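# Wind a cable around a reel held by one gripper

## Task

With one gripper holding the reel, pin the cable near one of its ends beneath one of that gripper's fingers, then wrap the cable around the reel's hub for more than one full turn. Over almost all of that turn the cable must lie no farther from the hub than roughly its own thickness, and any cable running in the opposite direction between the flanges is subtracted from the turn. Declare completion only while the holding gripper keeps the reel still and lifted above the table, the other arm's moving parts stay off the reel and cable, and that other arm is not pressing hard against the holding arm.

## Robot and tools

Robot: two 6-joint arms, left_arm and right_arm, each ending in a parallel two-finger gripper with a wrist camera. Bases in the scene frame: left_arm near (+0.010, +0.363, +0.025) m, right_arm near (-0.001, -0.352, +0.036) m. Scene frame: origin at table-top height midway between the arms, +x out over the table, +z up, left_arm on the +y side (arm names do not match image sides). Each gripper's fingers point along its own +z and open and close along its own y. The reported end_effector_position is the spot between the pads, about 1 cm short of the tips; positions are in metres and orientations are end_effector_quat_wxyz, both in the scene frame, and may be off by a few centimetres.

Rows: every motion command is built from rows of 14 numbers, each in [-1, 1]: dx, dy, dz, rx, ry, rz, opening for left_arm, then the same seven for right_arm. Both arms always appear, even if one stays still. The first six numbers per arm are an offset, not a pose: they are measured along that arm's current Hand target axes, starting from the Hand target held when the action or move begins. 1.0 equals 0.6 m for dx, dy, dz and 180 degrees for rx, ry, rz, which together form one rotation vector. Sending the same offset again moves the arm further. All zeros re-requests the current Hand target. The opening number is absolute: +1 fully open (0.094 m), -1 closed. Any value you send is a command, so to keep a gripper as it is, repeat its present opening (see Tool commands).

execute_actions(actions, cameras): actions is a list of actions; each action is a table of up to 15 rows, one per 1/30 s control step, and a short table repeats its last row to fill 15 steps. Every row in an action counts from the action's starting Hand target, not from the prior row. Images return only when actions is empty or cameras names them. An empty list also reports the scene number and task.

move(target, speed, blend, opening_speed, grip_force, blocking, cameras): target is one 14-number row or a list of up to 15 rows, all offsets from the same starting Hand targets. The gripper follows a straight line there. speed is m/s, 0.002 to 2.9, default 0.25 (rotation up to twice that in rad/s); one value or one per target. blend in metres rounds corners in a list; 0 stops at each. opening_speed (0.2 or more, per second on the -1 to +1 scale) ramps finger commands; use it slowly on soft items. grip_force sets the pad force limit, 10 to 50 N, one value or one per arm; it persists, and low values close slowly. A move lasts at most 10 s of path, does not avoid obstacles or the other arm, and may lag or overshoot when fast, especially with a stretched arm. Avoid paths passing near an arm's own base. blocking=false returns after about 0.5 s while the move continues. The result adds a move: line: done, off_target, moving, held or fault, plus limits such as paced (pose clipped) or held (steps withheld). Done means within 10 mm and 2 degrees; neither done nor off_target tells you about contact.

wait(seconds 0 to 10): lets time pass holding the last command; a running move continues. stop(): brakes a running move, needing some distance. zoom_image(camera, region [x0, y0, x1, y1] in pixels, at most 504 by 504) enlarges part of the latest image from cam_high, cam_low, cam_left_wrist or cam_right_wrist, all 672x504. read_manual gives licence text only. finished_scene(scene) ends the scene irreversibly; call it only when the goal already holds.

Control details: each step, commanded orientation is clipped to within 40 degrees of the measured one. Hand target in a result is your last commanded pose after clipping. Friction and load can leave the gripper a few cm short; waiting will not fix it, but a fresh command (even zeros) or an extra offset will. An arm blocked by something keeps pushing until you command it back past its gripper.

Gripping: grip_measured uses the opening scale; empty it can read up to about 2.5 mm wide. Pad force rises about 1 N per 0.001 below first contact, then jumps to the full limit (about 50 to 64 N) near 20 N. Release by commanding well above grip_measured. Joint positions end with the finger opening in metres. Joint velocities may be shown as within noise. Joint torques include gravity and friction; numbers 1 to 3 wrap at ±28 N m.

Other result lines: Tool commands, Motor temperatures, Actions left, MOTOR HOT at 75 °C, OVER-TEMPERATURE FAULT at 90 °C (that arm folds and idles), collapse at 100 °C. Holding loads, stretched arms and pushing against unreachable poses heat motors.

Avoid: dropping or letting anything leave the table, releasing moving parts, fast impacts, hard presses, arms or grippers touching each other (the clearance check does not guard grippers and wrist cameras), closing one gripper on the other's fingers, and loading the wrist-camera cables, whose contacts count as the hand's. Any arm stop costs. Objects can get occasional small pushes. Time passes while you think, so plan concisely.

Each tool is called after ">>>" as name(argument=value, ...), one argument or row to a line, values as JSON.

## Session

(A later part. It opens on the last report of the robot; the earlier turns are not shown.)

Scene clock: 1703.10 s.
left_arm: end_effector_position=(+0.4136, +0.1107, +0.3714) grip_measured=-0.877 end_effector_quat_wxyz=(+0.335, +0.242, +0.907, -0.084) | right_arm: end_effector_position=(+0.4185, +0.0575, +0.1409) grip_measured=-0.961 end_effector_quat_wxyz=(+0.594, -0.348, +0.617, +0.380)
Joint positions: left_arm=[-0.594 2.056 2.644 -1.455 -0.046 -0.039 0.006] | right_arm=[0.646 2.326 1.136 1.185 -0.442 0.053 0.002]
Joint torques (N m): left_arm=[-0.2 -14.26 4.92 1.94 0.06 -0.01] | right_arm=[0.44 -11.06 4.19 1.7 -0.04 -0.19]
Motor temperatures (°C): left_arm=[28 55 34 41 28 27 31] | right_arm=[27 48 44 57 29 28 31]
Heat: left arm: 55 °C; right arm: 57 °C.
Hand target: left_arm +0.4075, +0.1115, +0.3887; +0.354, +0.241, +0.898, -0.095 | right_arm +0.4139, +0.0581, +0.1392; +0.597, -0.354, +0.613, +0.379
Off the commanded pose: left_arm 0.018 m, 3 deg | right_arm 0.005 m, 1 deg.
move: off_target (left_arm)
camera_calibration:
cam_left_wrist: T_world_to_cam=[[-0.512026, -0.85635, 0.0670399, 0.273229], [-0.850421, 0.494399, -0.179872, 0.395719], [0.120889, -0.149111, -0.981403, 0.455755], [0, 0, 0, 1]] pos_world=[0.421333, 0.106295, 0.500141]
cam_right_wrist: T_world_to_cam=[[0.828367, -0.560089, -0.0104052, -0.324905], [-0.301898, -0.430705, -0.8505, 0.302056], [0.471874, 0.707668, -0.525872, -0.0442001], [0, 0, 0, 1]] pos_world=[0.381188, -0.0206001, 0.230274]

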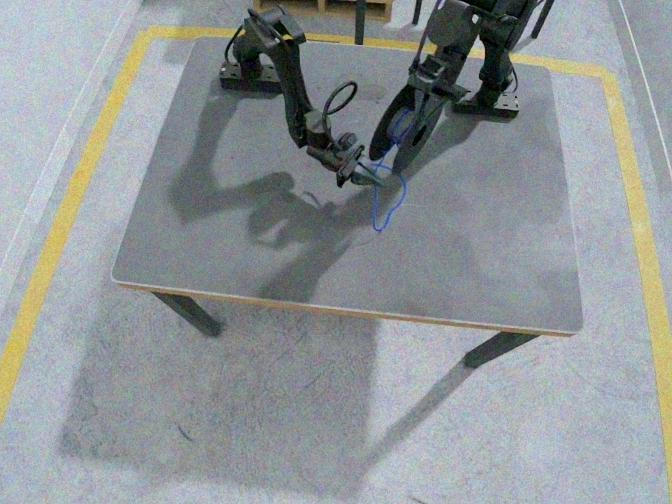

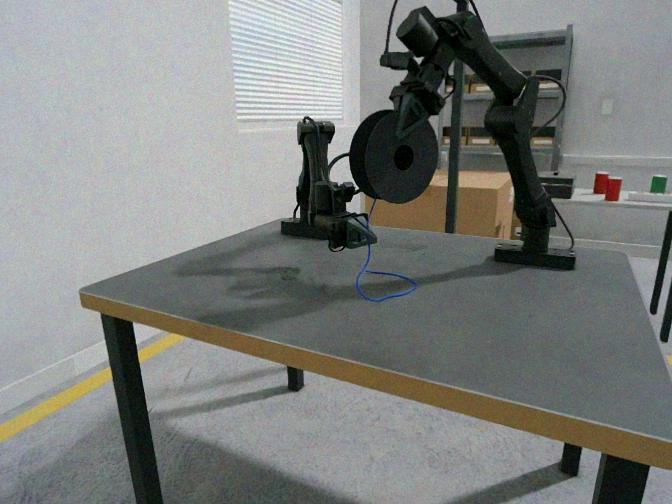

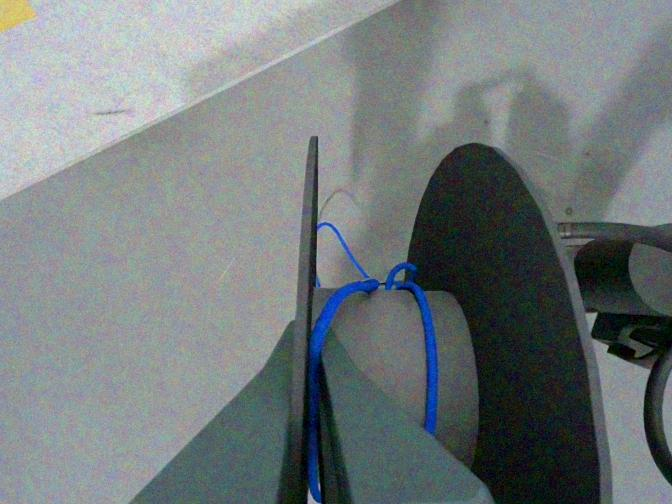

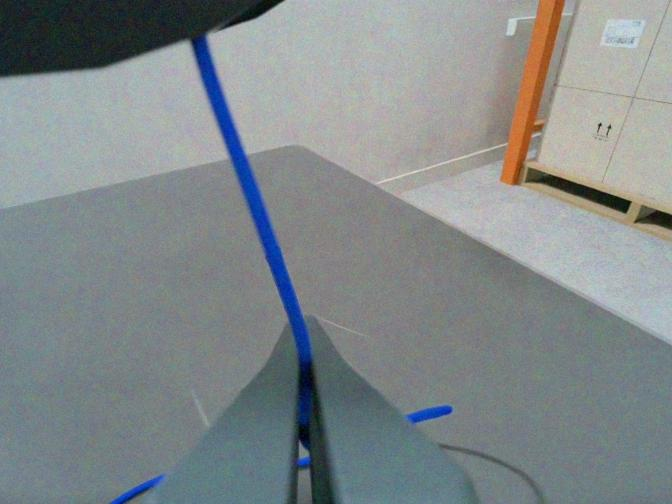

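>>> move(
  target=[0,0,0,0,0,0,-1, 0.033,0,0,0,0,0,-1],
  speed=0.06,
  cameras=["cam_left_wrist","cam_low","cam_high","cam_right_wrist"],
)

>>> zoom_image(
  camera="cam_left_wrist",
  region=[280, 220, 500, 440],
)

>>> zoom_image(
  camera="cam_high",
  region=[350, 80, 450, 180],
)

Scene clock: 1719.10 s.
left_arm: end_effector_position=(+0.4136, +0.1107, +0.3714) grip_measured=-0.877 end_effector_quat_wxyz=(+0.335, +0.242, +0.907, -0.084) | right_arm: end_effector_position=(+0.4181, +0.0568, +0.1296) grip_measured=-0.961 end_effector_quat_wxyz=(+0.600, -0.347, +0.613, +0.380)
Joint positions: left_arm=[-0.594 2.056 2.644 -1.455 -0.046 -0.039 0.006] | right_arm=[0.646 2.37 1.136 1.243 -0.44 0.053 0.002]
Joint torques (N m): left_arm=[-0.18 -14.34 4.86 1.94 0.05 -0.01] | right_arm=[0.7 -9.47 4.25 1.69 0.02 -0.14]
Motor temperatures (°C): left_arm=[28 55 34 41 28 27 31] | right_arm=[27 50 43 59 29 28 31]
Heat: left arm: 55 °C; right arm: 59 °C.
Hand target: left_arm +0.4075, +0.1115, +0.3887; +0.354, +0.241, +0.898, -0.095 | right_arm +0.4132, +0.0585, +0.1195; +0.597, -0.353, +0.613, +0.379
Off the commanded pose: left_arm 0.018 m, 3 deg | right_arm 0.011 m, 1 deg.
move: off_target (left_arm, right_arm)
camera_calibration:
cam_left_wrist: T_world_to_cam=[[-0.512026, -0.85635, 0.0670399, 0.273229], [-0.850421, 0.494399, -0.179872, 0.395719], [0.120889, -0.149111, -0.981403, 0.455755], [0, 0, 0, 1]] pos_world=[0.421333, 0.106295, 0.500141]
cam_right_wrist: T_world_to_cam=[[0.827378, -0.561615, -0.00574211, -0.325254], [-0.293043, -0.422947, -0.857462, 0.288805], [0.479135, 0.711128, -0.514515, -0.0541621], [0, 0, 0, 1]] pos_world=[0.379692, -0.0220023, 0.217905]

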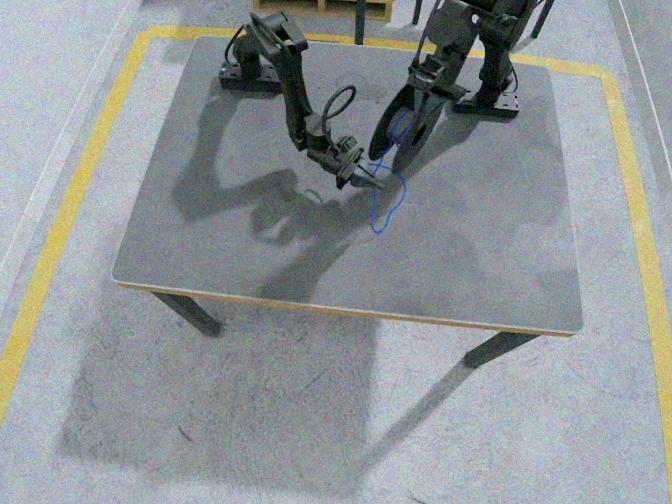

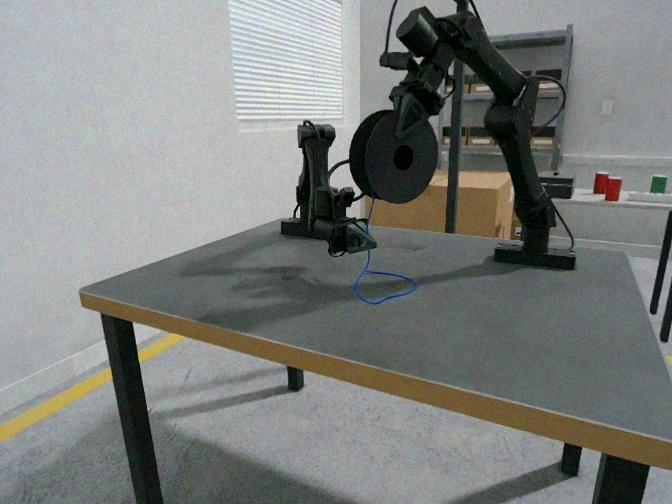

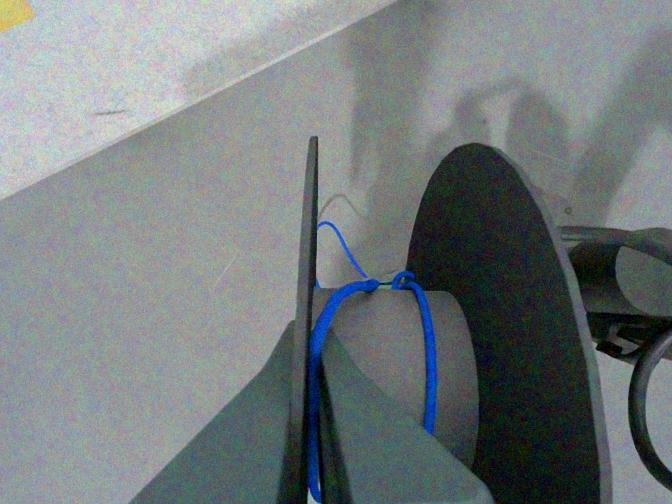

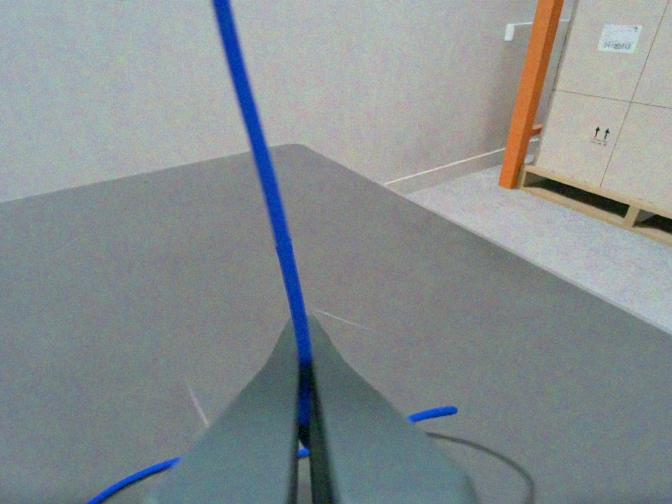

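Scaled by 2.291 from the camera's 672x504 image, which has a finer 960x720 frame.

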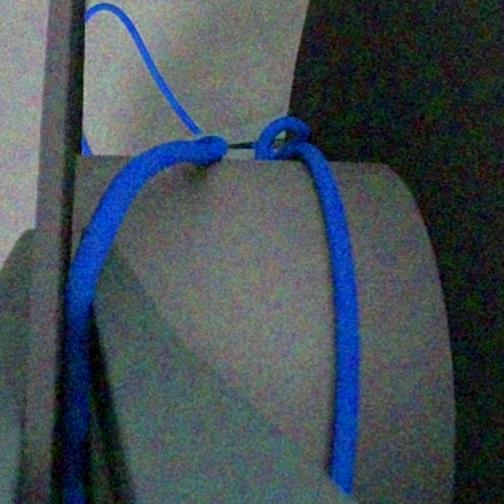

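Scaled by 5.040 from the camera's 672x504 image, which has a finer 960x720 frame.

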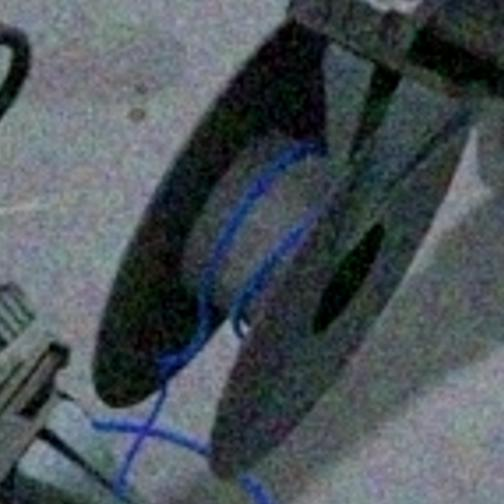

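>>> move(
  target=[0,0,0,0,0,0,-1, 0.041,0,0,0,0,0,-1],
  speed=0.06,
  cameras=["cam_left_wrist","cam_low","cam_high","cam_right_wrist"],
)

>>> zoom_image(
  camera="cam_left_wrist",
  region=[280, 220, 500, 440],
)

>>> zoom_image(
  camera="cam_high",
  region=[350, 80, 450, 180],
)

Scene clock: 1727.37 s.
left_arm: end_effector_position=(+0.4099, +0.1126, +0.3680) grip_measured=-0.877 end_effector_quat_wxyz=(+0.325, +0.244, +0.910, -0.081) | right_arm: end_effector_position=(+0.4149, +0.0562, +0.1097) grip_measured=-0.961 end_effector_quat_wxyz=(+0.604, -0.348, +0.608, +0.381)
Joint positions: left_arm=[-0.595 2.056 2.644 -1.477 -0.045 -0.039 0.006] | right_arm=[0.648 2.44 1.136 1.325 -0.439 0.051 0.002]
Joint torques (N m): left_arm=[-0.08 -14.35 4.92 2.1 0.03 -0.02] | right_arm=[0.59 -9.01 5.31 1.55 0.05 -0.15]
Motor temperatures (°C): left_arm=[28 55 34 41 28 27 31] | right_arm=[27 49 43 59 29 28 31]
Heat: left arm: 55 °C; right arm: 59 °C.
Hand target: left_arm +0.4075, +0.1114, +0.3887; +0.354, +0.242, +0.898, -0.095 | right_arm +0.4122, +0.0590, +0.0948; +0.597, -0.354, +0.613, +0.379
Off the commanded pose: left_arm 0.021 m, 4 deg | right_arm 0.015 m, 1 deg.
move: off_target (left_arm, right_arm)
camera_calibration:
cam_left_wrist: T_world_to_cam=[[-0.511761, -0.856507, 0.0670521, 0.273088], [-0.853012, 0.497271, -0.158406, 0.383792], [0.102333, -0.138262, -0.985095, 0.460848], [0, 0, 0, 1]] pos_world=[0.419975, 0.106771, 0.496463]
cam_right_wrist: T_world_to_cam=[[0.828471, -0.560032, 0.000534989, -0.324264], [-0.282074, -0.418105, -0.863494, 0.266384], [0.483808, 0.715229, -0.504358, -0.0657475], [0, 0, 0, 1]] pos_world=[0.375592, -0.0231972, 0.197034]

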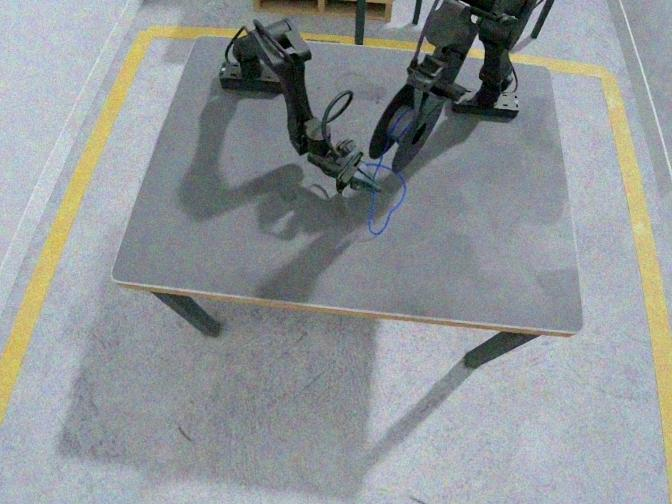

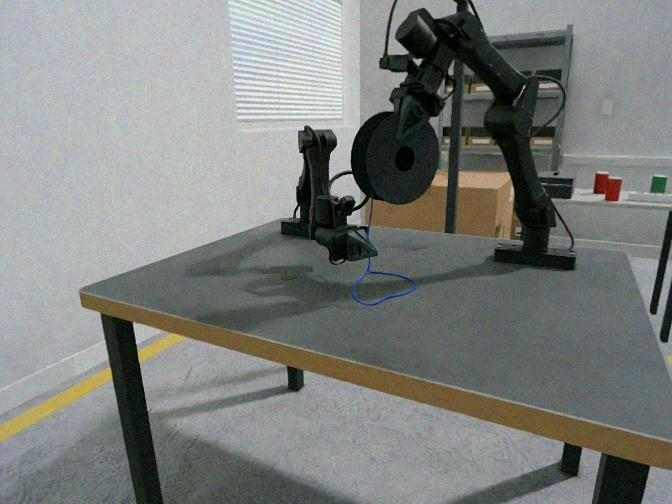

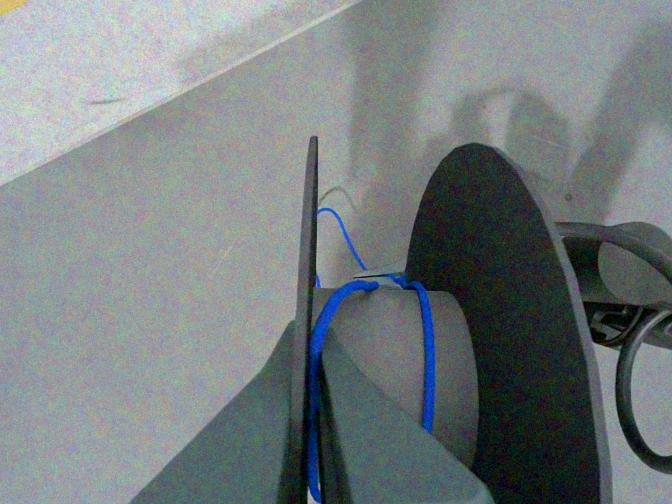

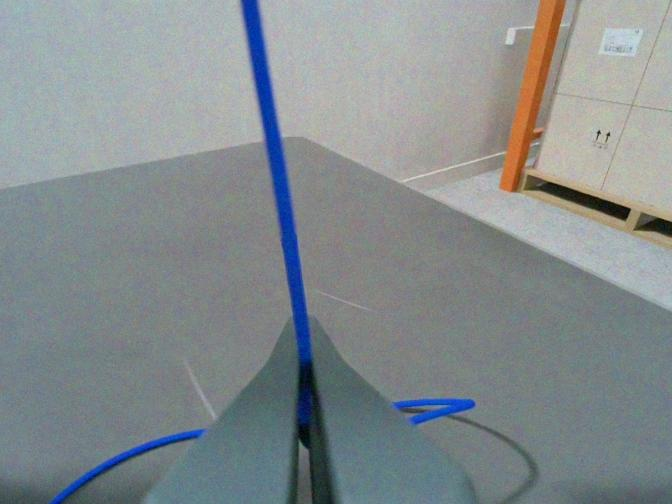

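Scaled by 2.291 from the camera's 672x504 image, which has a finer 960x720 frame.

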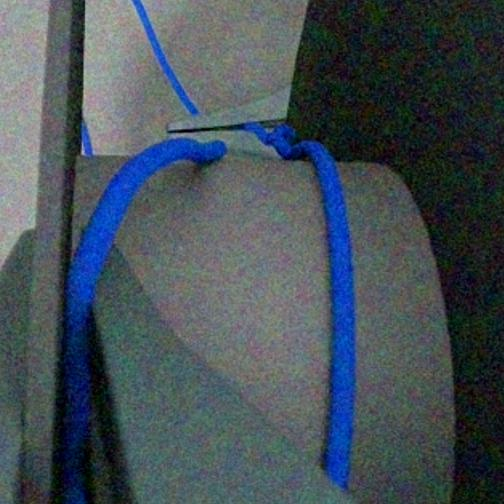

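Scaled by 5.040 from the camera's 672x504 image, which has a finer 960x720 frame.

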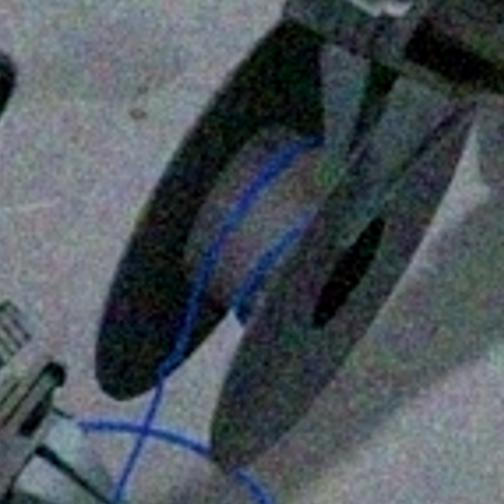

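>>> move(
  target=[
    [0,0,0,0,0,0,-1,-0.03,0.005,0,0,0,0,-1],
    [0.0227,-0.0007,-0.0175,-0.0023,-0.1388,0.002,-1,-0.0743,0.0165,0,0,0,0,-1],
  ],
  speed=[0.08,0.08],
  blend=[0.015,0],
  cameras=["cam_left_wrist","cam_low","cam_high","cam_right_wrist"],
)

>>> zoom_image(
  camera="cam_left_wrist",
  region=[280, 220, 500, 440],
)

>>> zoom_image(
  camera="cam_high",
  region=[350, 80, 450, 180],
)

Scene clock: 1774.17 s.
left_arm: end_effector_position=(+0.3956, +0.1199, +0.3671) grip_measured=-0.877 end_effector_quat_wxyz=(+0.512, +0.221, +0.819, -0.133) | right_arm: end_effector_position=(+0.4109, +0.0601, +0.1271) grip_measured=-0.961 end_effector_quat_wxyz=(+0.592, -0.348, +0.621, +0.378)
Joint positions: left_arm=[-0.606 1.453 1.502 -0.505 -0.063 -0.022 0.006] | right_arm=[0.664 2.352 1.116 1.222 -0.42 0.051 0.002]
Joint torques (N m): left_arm=[-0.53 -10.07 6.17 2.66 -0.14 0.01] | right_arm=[0.76 -14.13 4.08 1.48 -0.05 -0.14]
Motor temperatures (°C): left_arm=[28 55 34 43 28 27 31] | right_arm=[27 45 42 55 29 28 31]
Heat: left arm: 55 °C; right arm: 55 °C.
Hand target: left_arm +0.3926, +0.1198, +0.3871; +0.541, +0.217, +0.800, -0.141 | right_arm +0.4052, +0.0627, +0.1397; +0.597, -0.354, +0.613, +0.378
Off the commanded pose: left_arm 0.020 m, 4 deg | right_arm 0.014 m, 1 deg.
move: off_target (left_arm, right_arm); blend cut to 0.009 m at target 1
camera_calibration:
cam_left_wrist: T_world_to_cam=[[-0.540681, -0.839509, 0.0537392, 0.286429], [-0.713215, 0.423593, -0.558474, 0.468251], [0.446081, -0.340284, -0.82778, 0.29299], [0, 0, 0, 1]] pos_world=[0.358133, 0.141812, 0.488645]
cam_right_wrist: T_world_to_cam=[[0.825715, -0.563983, -0.0108944, -0.315929], [-0.308466, -0.435279, -0.845802, 0.291525], [0.472276, 0.701752, -0.533386, -0.0486955], [0, 0, 0, 1]] pos_world=[0.37379, -0.0171114, 0.217157]

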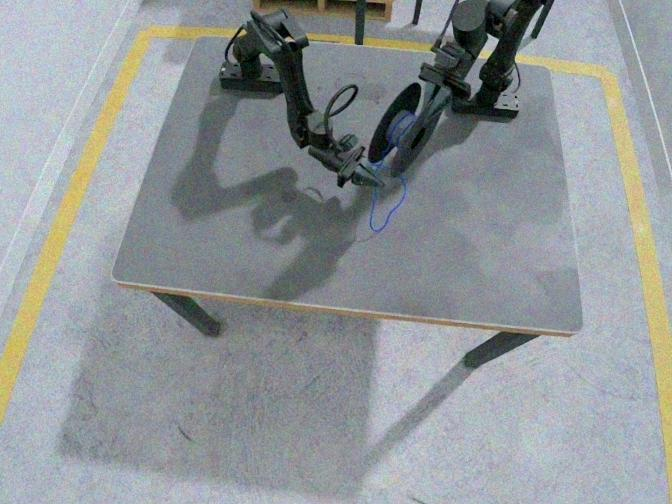

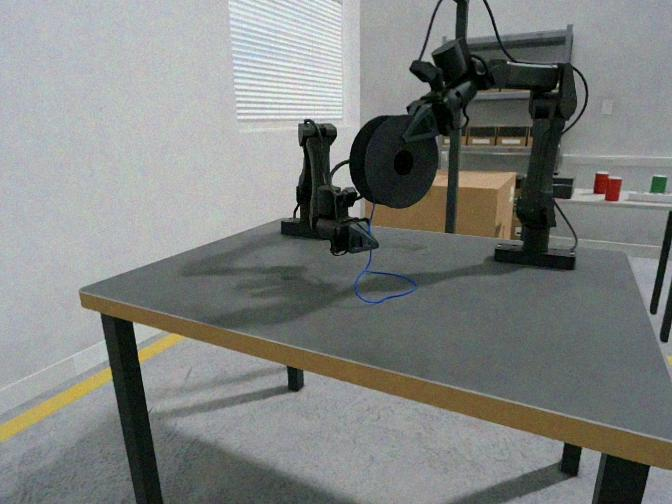

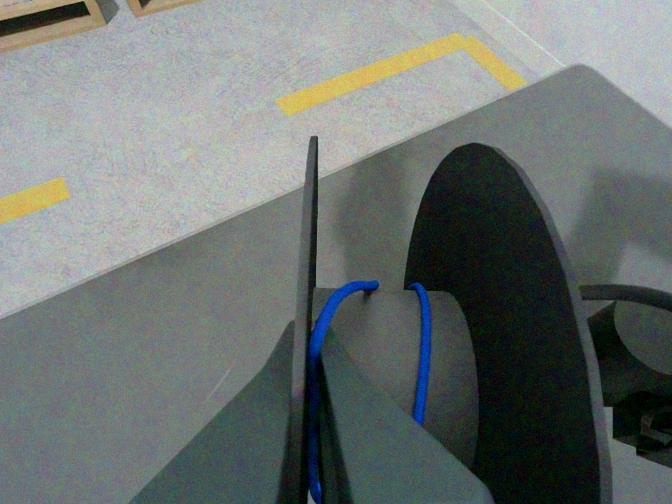

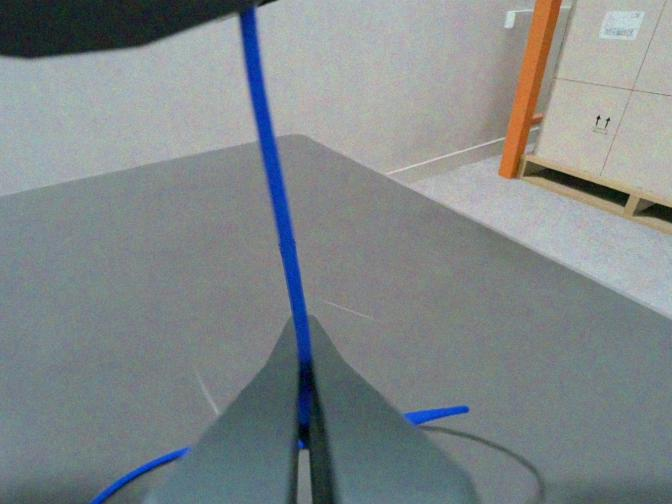

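Scaled by 2.291 from the camera's 672x504 image, which has a finer 960x720 frame.

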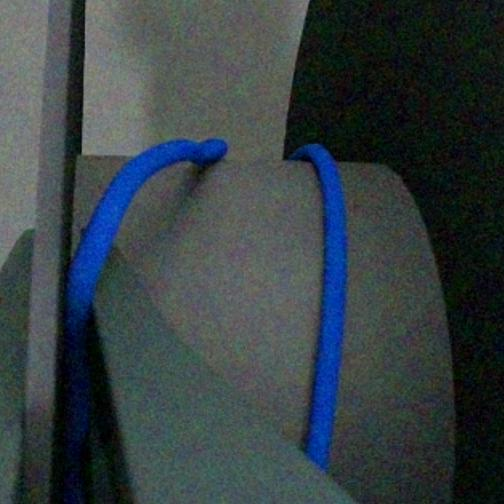

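Scaled by 5.040 from the camera's 672x504 image, which has a finer 960x720 frame.

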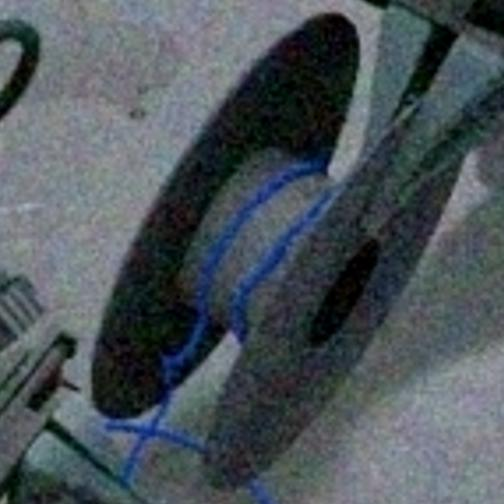

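>>> move(
  target=[0,0,0,0,0,0,-1,0.053,0.005,0,0,0,0,-1],
  speed=0.06,
  cameras=["cam_left_wrist","cam_low","cam_high","cam_right_wrist"],
)

>>> zoom_image(
  camera="cam_left_wrist",
  region=[280, 220, 500, 440],
)

>>> zoom_image(
  camera="cam_high",
  region=[350, 80, 450, 180],
)

>>> zoom_image(
  camera="cam_low",
  region=[330, 90, 450, 310],
)

Scene clock: 1784.03 s.
left_arm: end_effector_position=(+0.3949, +0.1196, +0.3644) grip_measured=-0.877 end_effector_quat_wxyz=(+0.510, +0.223, +0.820, -0.132) | right_arm: end_effector_position=(+0.4068, +0.0631, +0.1194) grip_measured=-0.961 end_effector_quat_wxyz=(+0.600, -0.347, +0.612, +0.379)
Joint positions: left_arm=[-0.607 1.453 1.497 -0.507 -0.063 -0.019 0.006] | right_arm=[0.675 2.394 1.116 1.288 -0.41 0.051 0.002]
Joint torques (N m): left_arm=[-0.55 -10.18 6.53 2.67 -0.12 -0.05] | right_arm=[0.69 -9.37 4.12 1.73 -0.02 -0.16]
Motor temperatures (°C): left_arm=[28 51 35 46 28 27 31] | right_arm=[27 46 42 56 29 28 31]
Heat: left arm: 51 °C; right arm: 56 °C.
Hand target: left_arm +0.3925, +0.1197, +0.3871; +0.541, +0.217, +0.800, -0.141 | right_arm +0.4012, +0.0647, +0.1081; +0.597, -0.354, +0.613, +0.379
Off the commanded pose: left_arm 0.023 m, 4 deg | right_arm 0.013 m, 1 deg.
move: off_target (left_arm, right_arm)
camera_calibration:
cam_left_wrist: T_world_to_cam=[[-0.542585, -0.838419, 0.0515181, 0.287278], [-0.71469, 0.428547, -0.552779, 0.464284], [0.441383, -0.336749, -0.831734, 0.293735], [0, 0, 0, 1]] pos_world=[0.358043, 0.140807, 0.486156]
cam_right_wrist: T_world_to_cam=[[0.826933, -0.562289, -0.0036052, -0.312414], [-0.291523, -0.423229, -0.857841, 0.278799], [0.480829, 0.710428, -0.513902, -0.0592136], [0, 0, 0, 1]] pos_world=[0.368093, -0.0156041, 0.207609]

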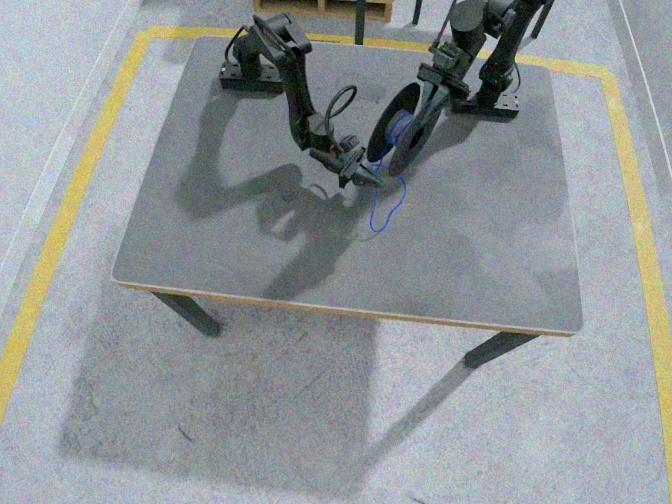

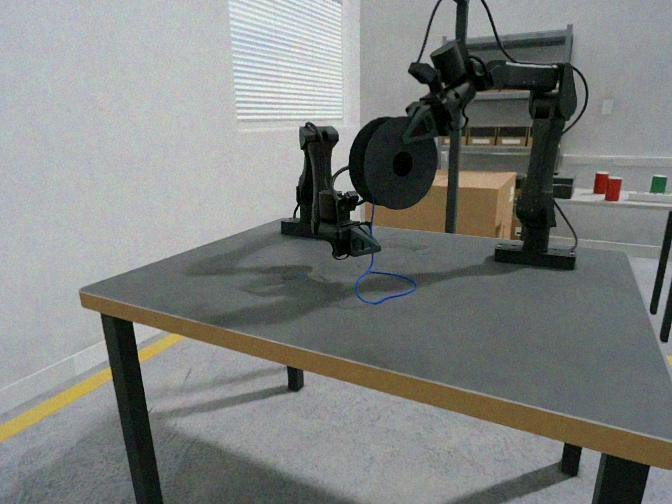

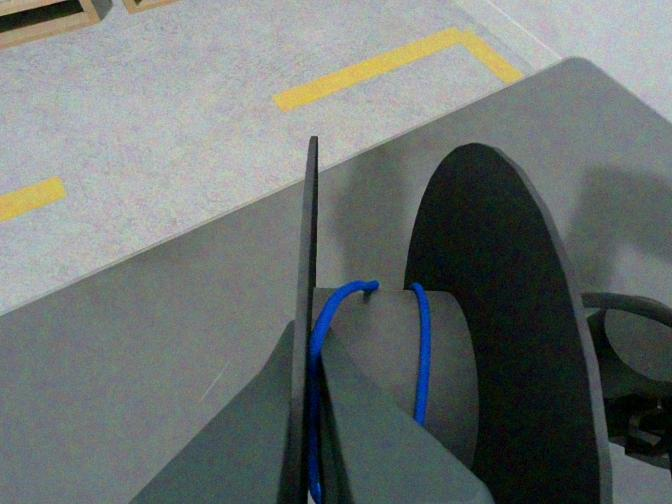

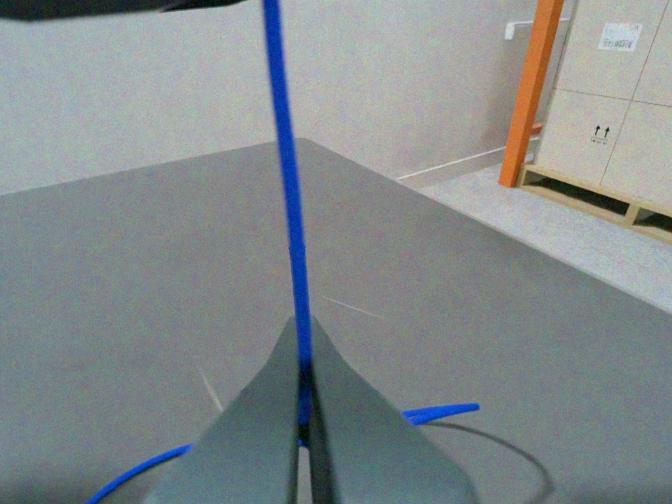

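Scaled by 2.291 from the camera's 672x504 image, which has a finer 960x720 frame.

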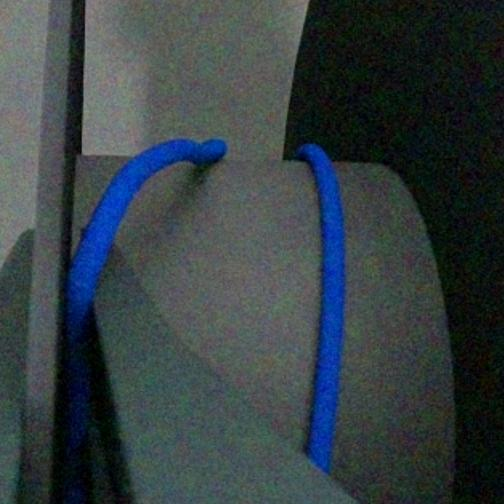

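Scaled by 5.040 from the camera's 672x504 image, which has a finer 960x720 frame.

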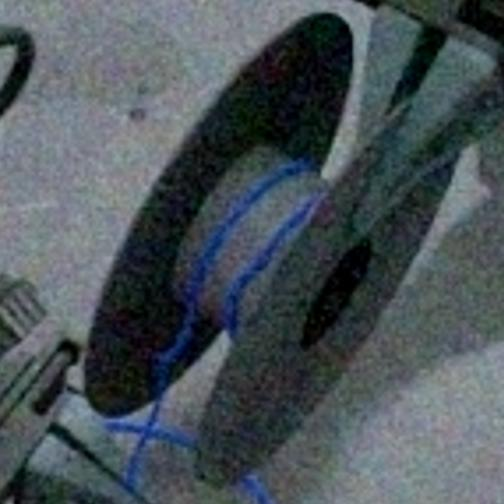

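Scaled by 2.291 from the camera's 672x504 image, which has a finer 960x720 frame.

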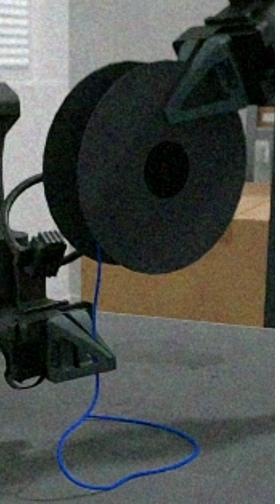

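>>> move(
  target=[
    [0,0,0,0,0,0,-1,-0.025,0,0,0,0,0,-1],
    [0,0,0,0,0,0,-1,-0.025,0,0,0,0,0,0.1],
    [0,0,0,0,0,0,-1,-0.025,0,-0.0833,0,0,0,0.1],
    [0,0,0,0,0,0,-1,-0.1667,0.007,-0.333,0,0,0,0.1],
  ],
  speed=[0.05,0.05,0.1,0.2],
  blend=[0,0,0.01,0],
  cameras=["cam_left_wrist","cam_low","cam_high","cam_right_wrist"],
)

>>> zoom_image(
  camera="cam_left_wrist",
  region=[280, 220, 500, 440],
)

>>> zoom_image(
  camera="cam_high",
  region=[350, 80, 450, 180],
)

>>> zoom_image(
  camera="cam_low",
  region=[330, 90, 450, 310],
)

Scene clock: 1805.77 s.
left_arm: end_effector_position=(+0.3956, +0.1192, +0.3660) grip_measured=-0.877 end_effector_quat_wxyz=(+0.513, +0.222, +0.818, -0.133) | right_arm: end_effector_position=(+0.3134, -0.1105, +0.2080) grip_measured=+0.098 end_effector_quat_wxyz=(+0.599, -0.348, +0.615, +0.377)
Joint positions: left_arm=[-0.607 1.453 1.497 -0.499 -0.064 -0.019 0.006] | right_arm=[0.35 1.625 0.396 1.23 -0.732 0.048 0.052]
Joint torques (N m): left_arm=[-0.4 -10.07 6.58 2.59 -0.1 0.01] | right_arm=[-0.55 -6.26 3.92 1.32 -0.16 -0.08]
Motor temperatures (°C): left_arm=[28 47 36 49 28 27 31] | right_arm=[27 47 42 58 29 28 31]
Heat: left arm: 49 °C; right arm: 58 °C.
Hand target: left_arm +0.3925, +0.1196, +0.3870; +0.541, +0.217, +0.800, -0.141 | right_arm +0.3086, -0.1121, +0.2085; +0.597, -0.354, +0.613, +0.379
Off the commanded pose: left_arm 0.021 m, 4 deg | right_arm 0.005 m, 1 deg.
move: off_target (left_arm)
camera_calibration:
cam_left_wrist: T_world_to_cam=[[-0.542346, -0.838585, 0.0513525, 0.287307], [-0.711548, 0.425967, -0.558794, 0.467169], [0.446722, -0.3396, -0.827715, 0.29146], [0, 0, 0, 1]] pos_world=[0.358032, 0.140912, 0.487543]
cam_right_wrist: T_world_to_cam=[[0.824956, -0.565192, -0.0023688, -0.33248], [-0.295918, -0.428345, -0.853787, 0.254097], [0.481539, 0.705038, -0.520617, 0.155083], [0, 0, 0, 1]] pos_world=[0.274795, -0.188413, 0.296896]

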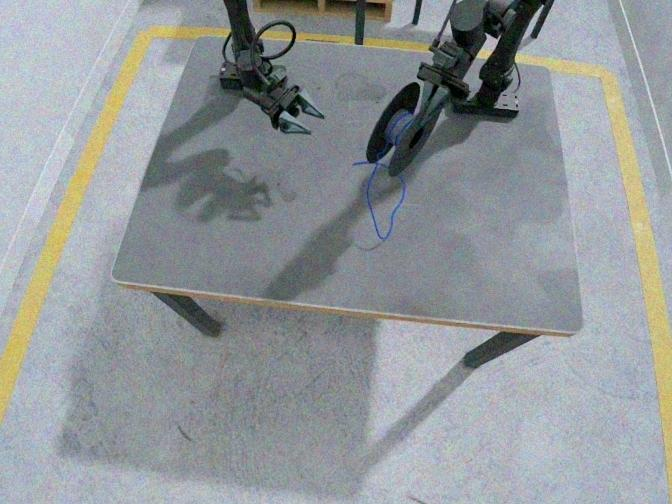

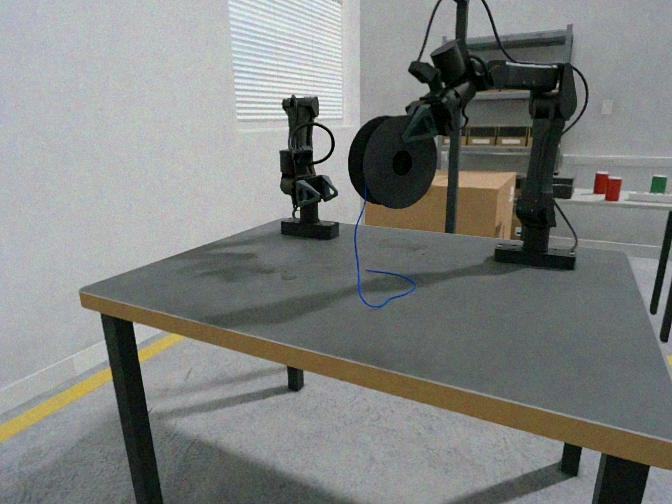

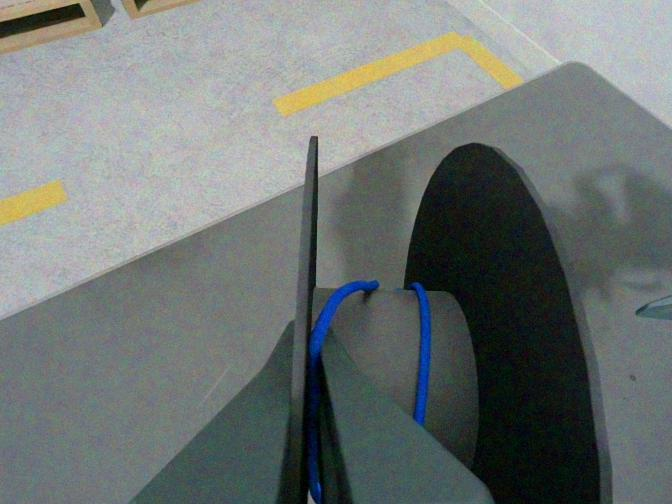

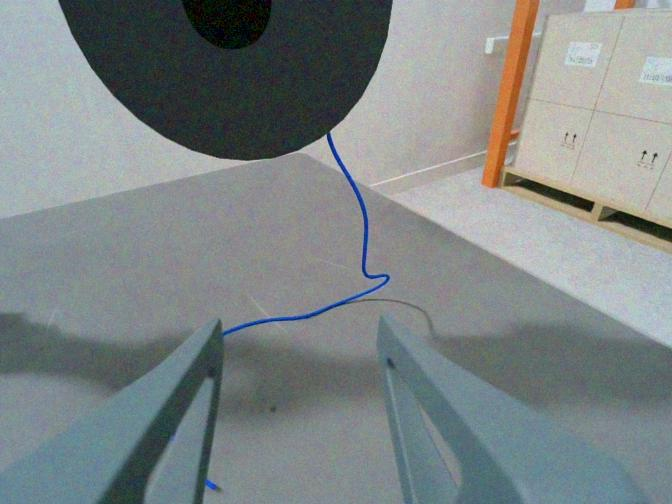

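Scaled by 2.291 from the camera's 672x504 image, which has a finer 960x720 frame.

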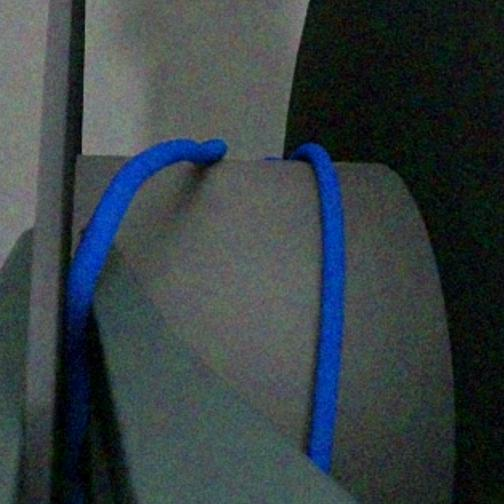

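Scaled by 5.040 from the camera's 672x504 image, which has a finer 960x720 frame.

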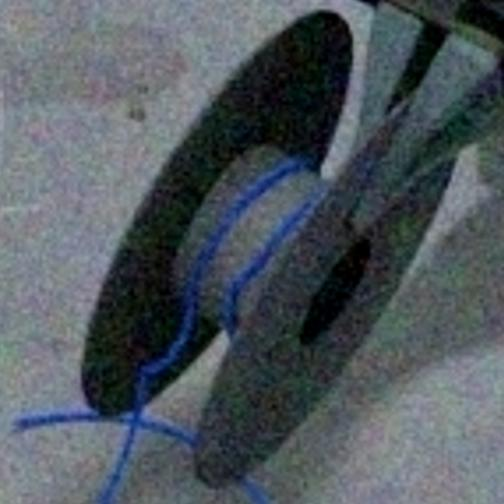

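Scaled by 2.291 from the camera's 672x504 image, which has a finer 960x720 frame.

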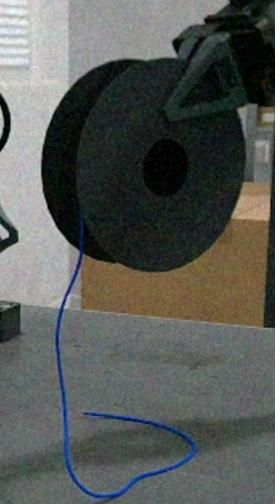

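>>> zoom_image(
  camera="cam_low",
  region=[340, 105, 400, 215],
)

>>> zoom_image(
  camera="cam_high",
  region=[360, 100, 420, 180],
)

>>> zoom_image(
  camera="cam_left_wrist",
  region=[290, 260, 460, 360],
)

Scaled by 4.582 from the camera's 672x504 image, which has a finer 960x720 frame.

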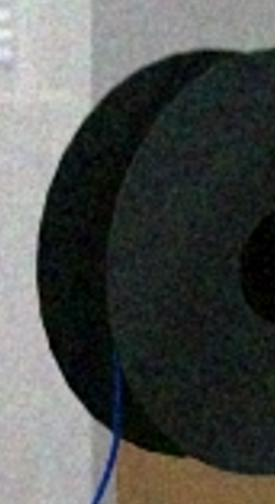

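Scaled by 6.300 from the camera's 672x504 image, which has a finer 960x720 frame.

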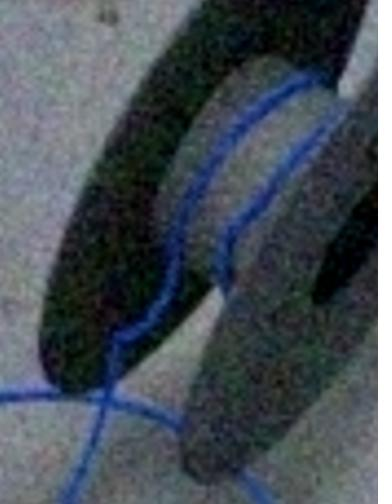

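Scaled by 2.965 from the camera's 672x504 image, which has a finer 960x720 frame.

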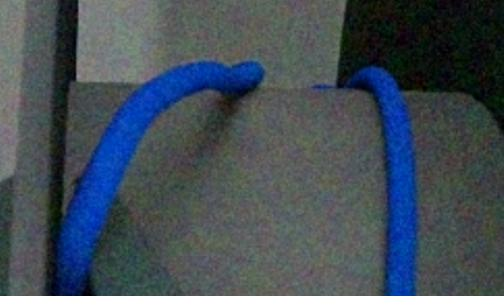

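>>> finished_scene(
  scene=2,
)

The scene is finished: the task was done.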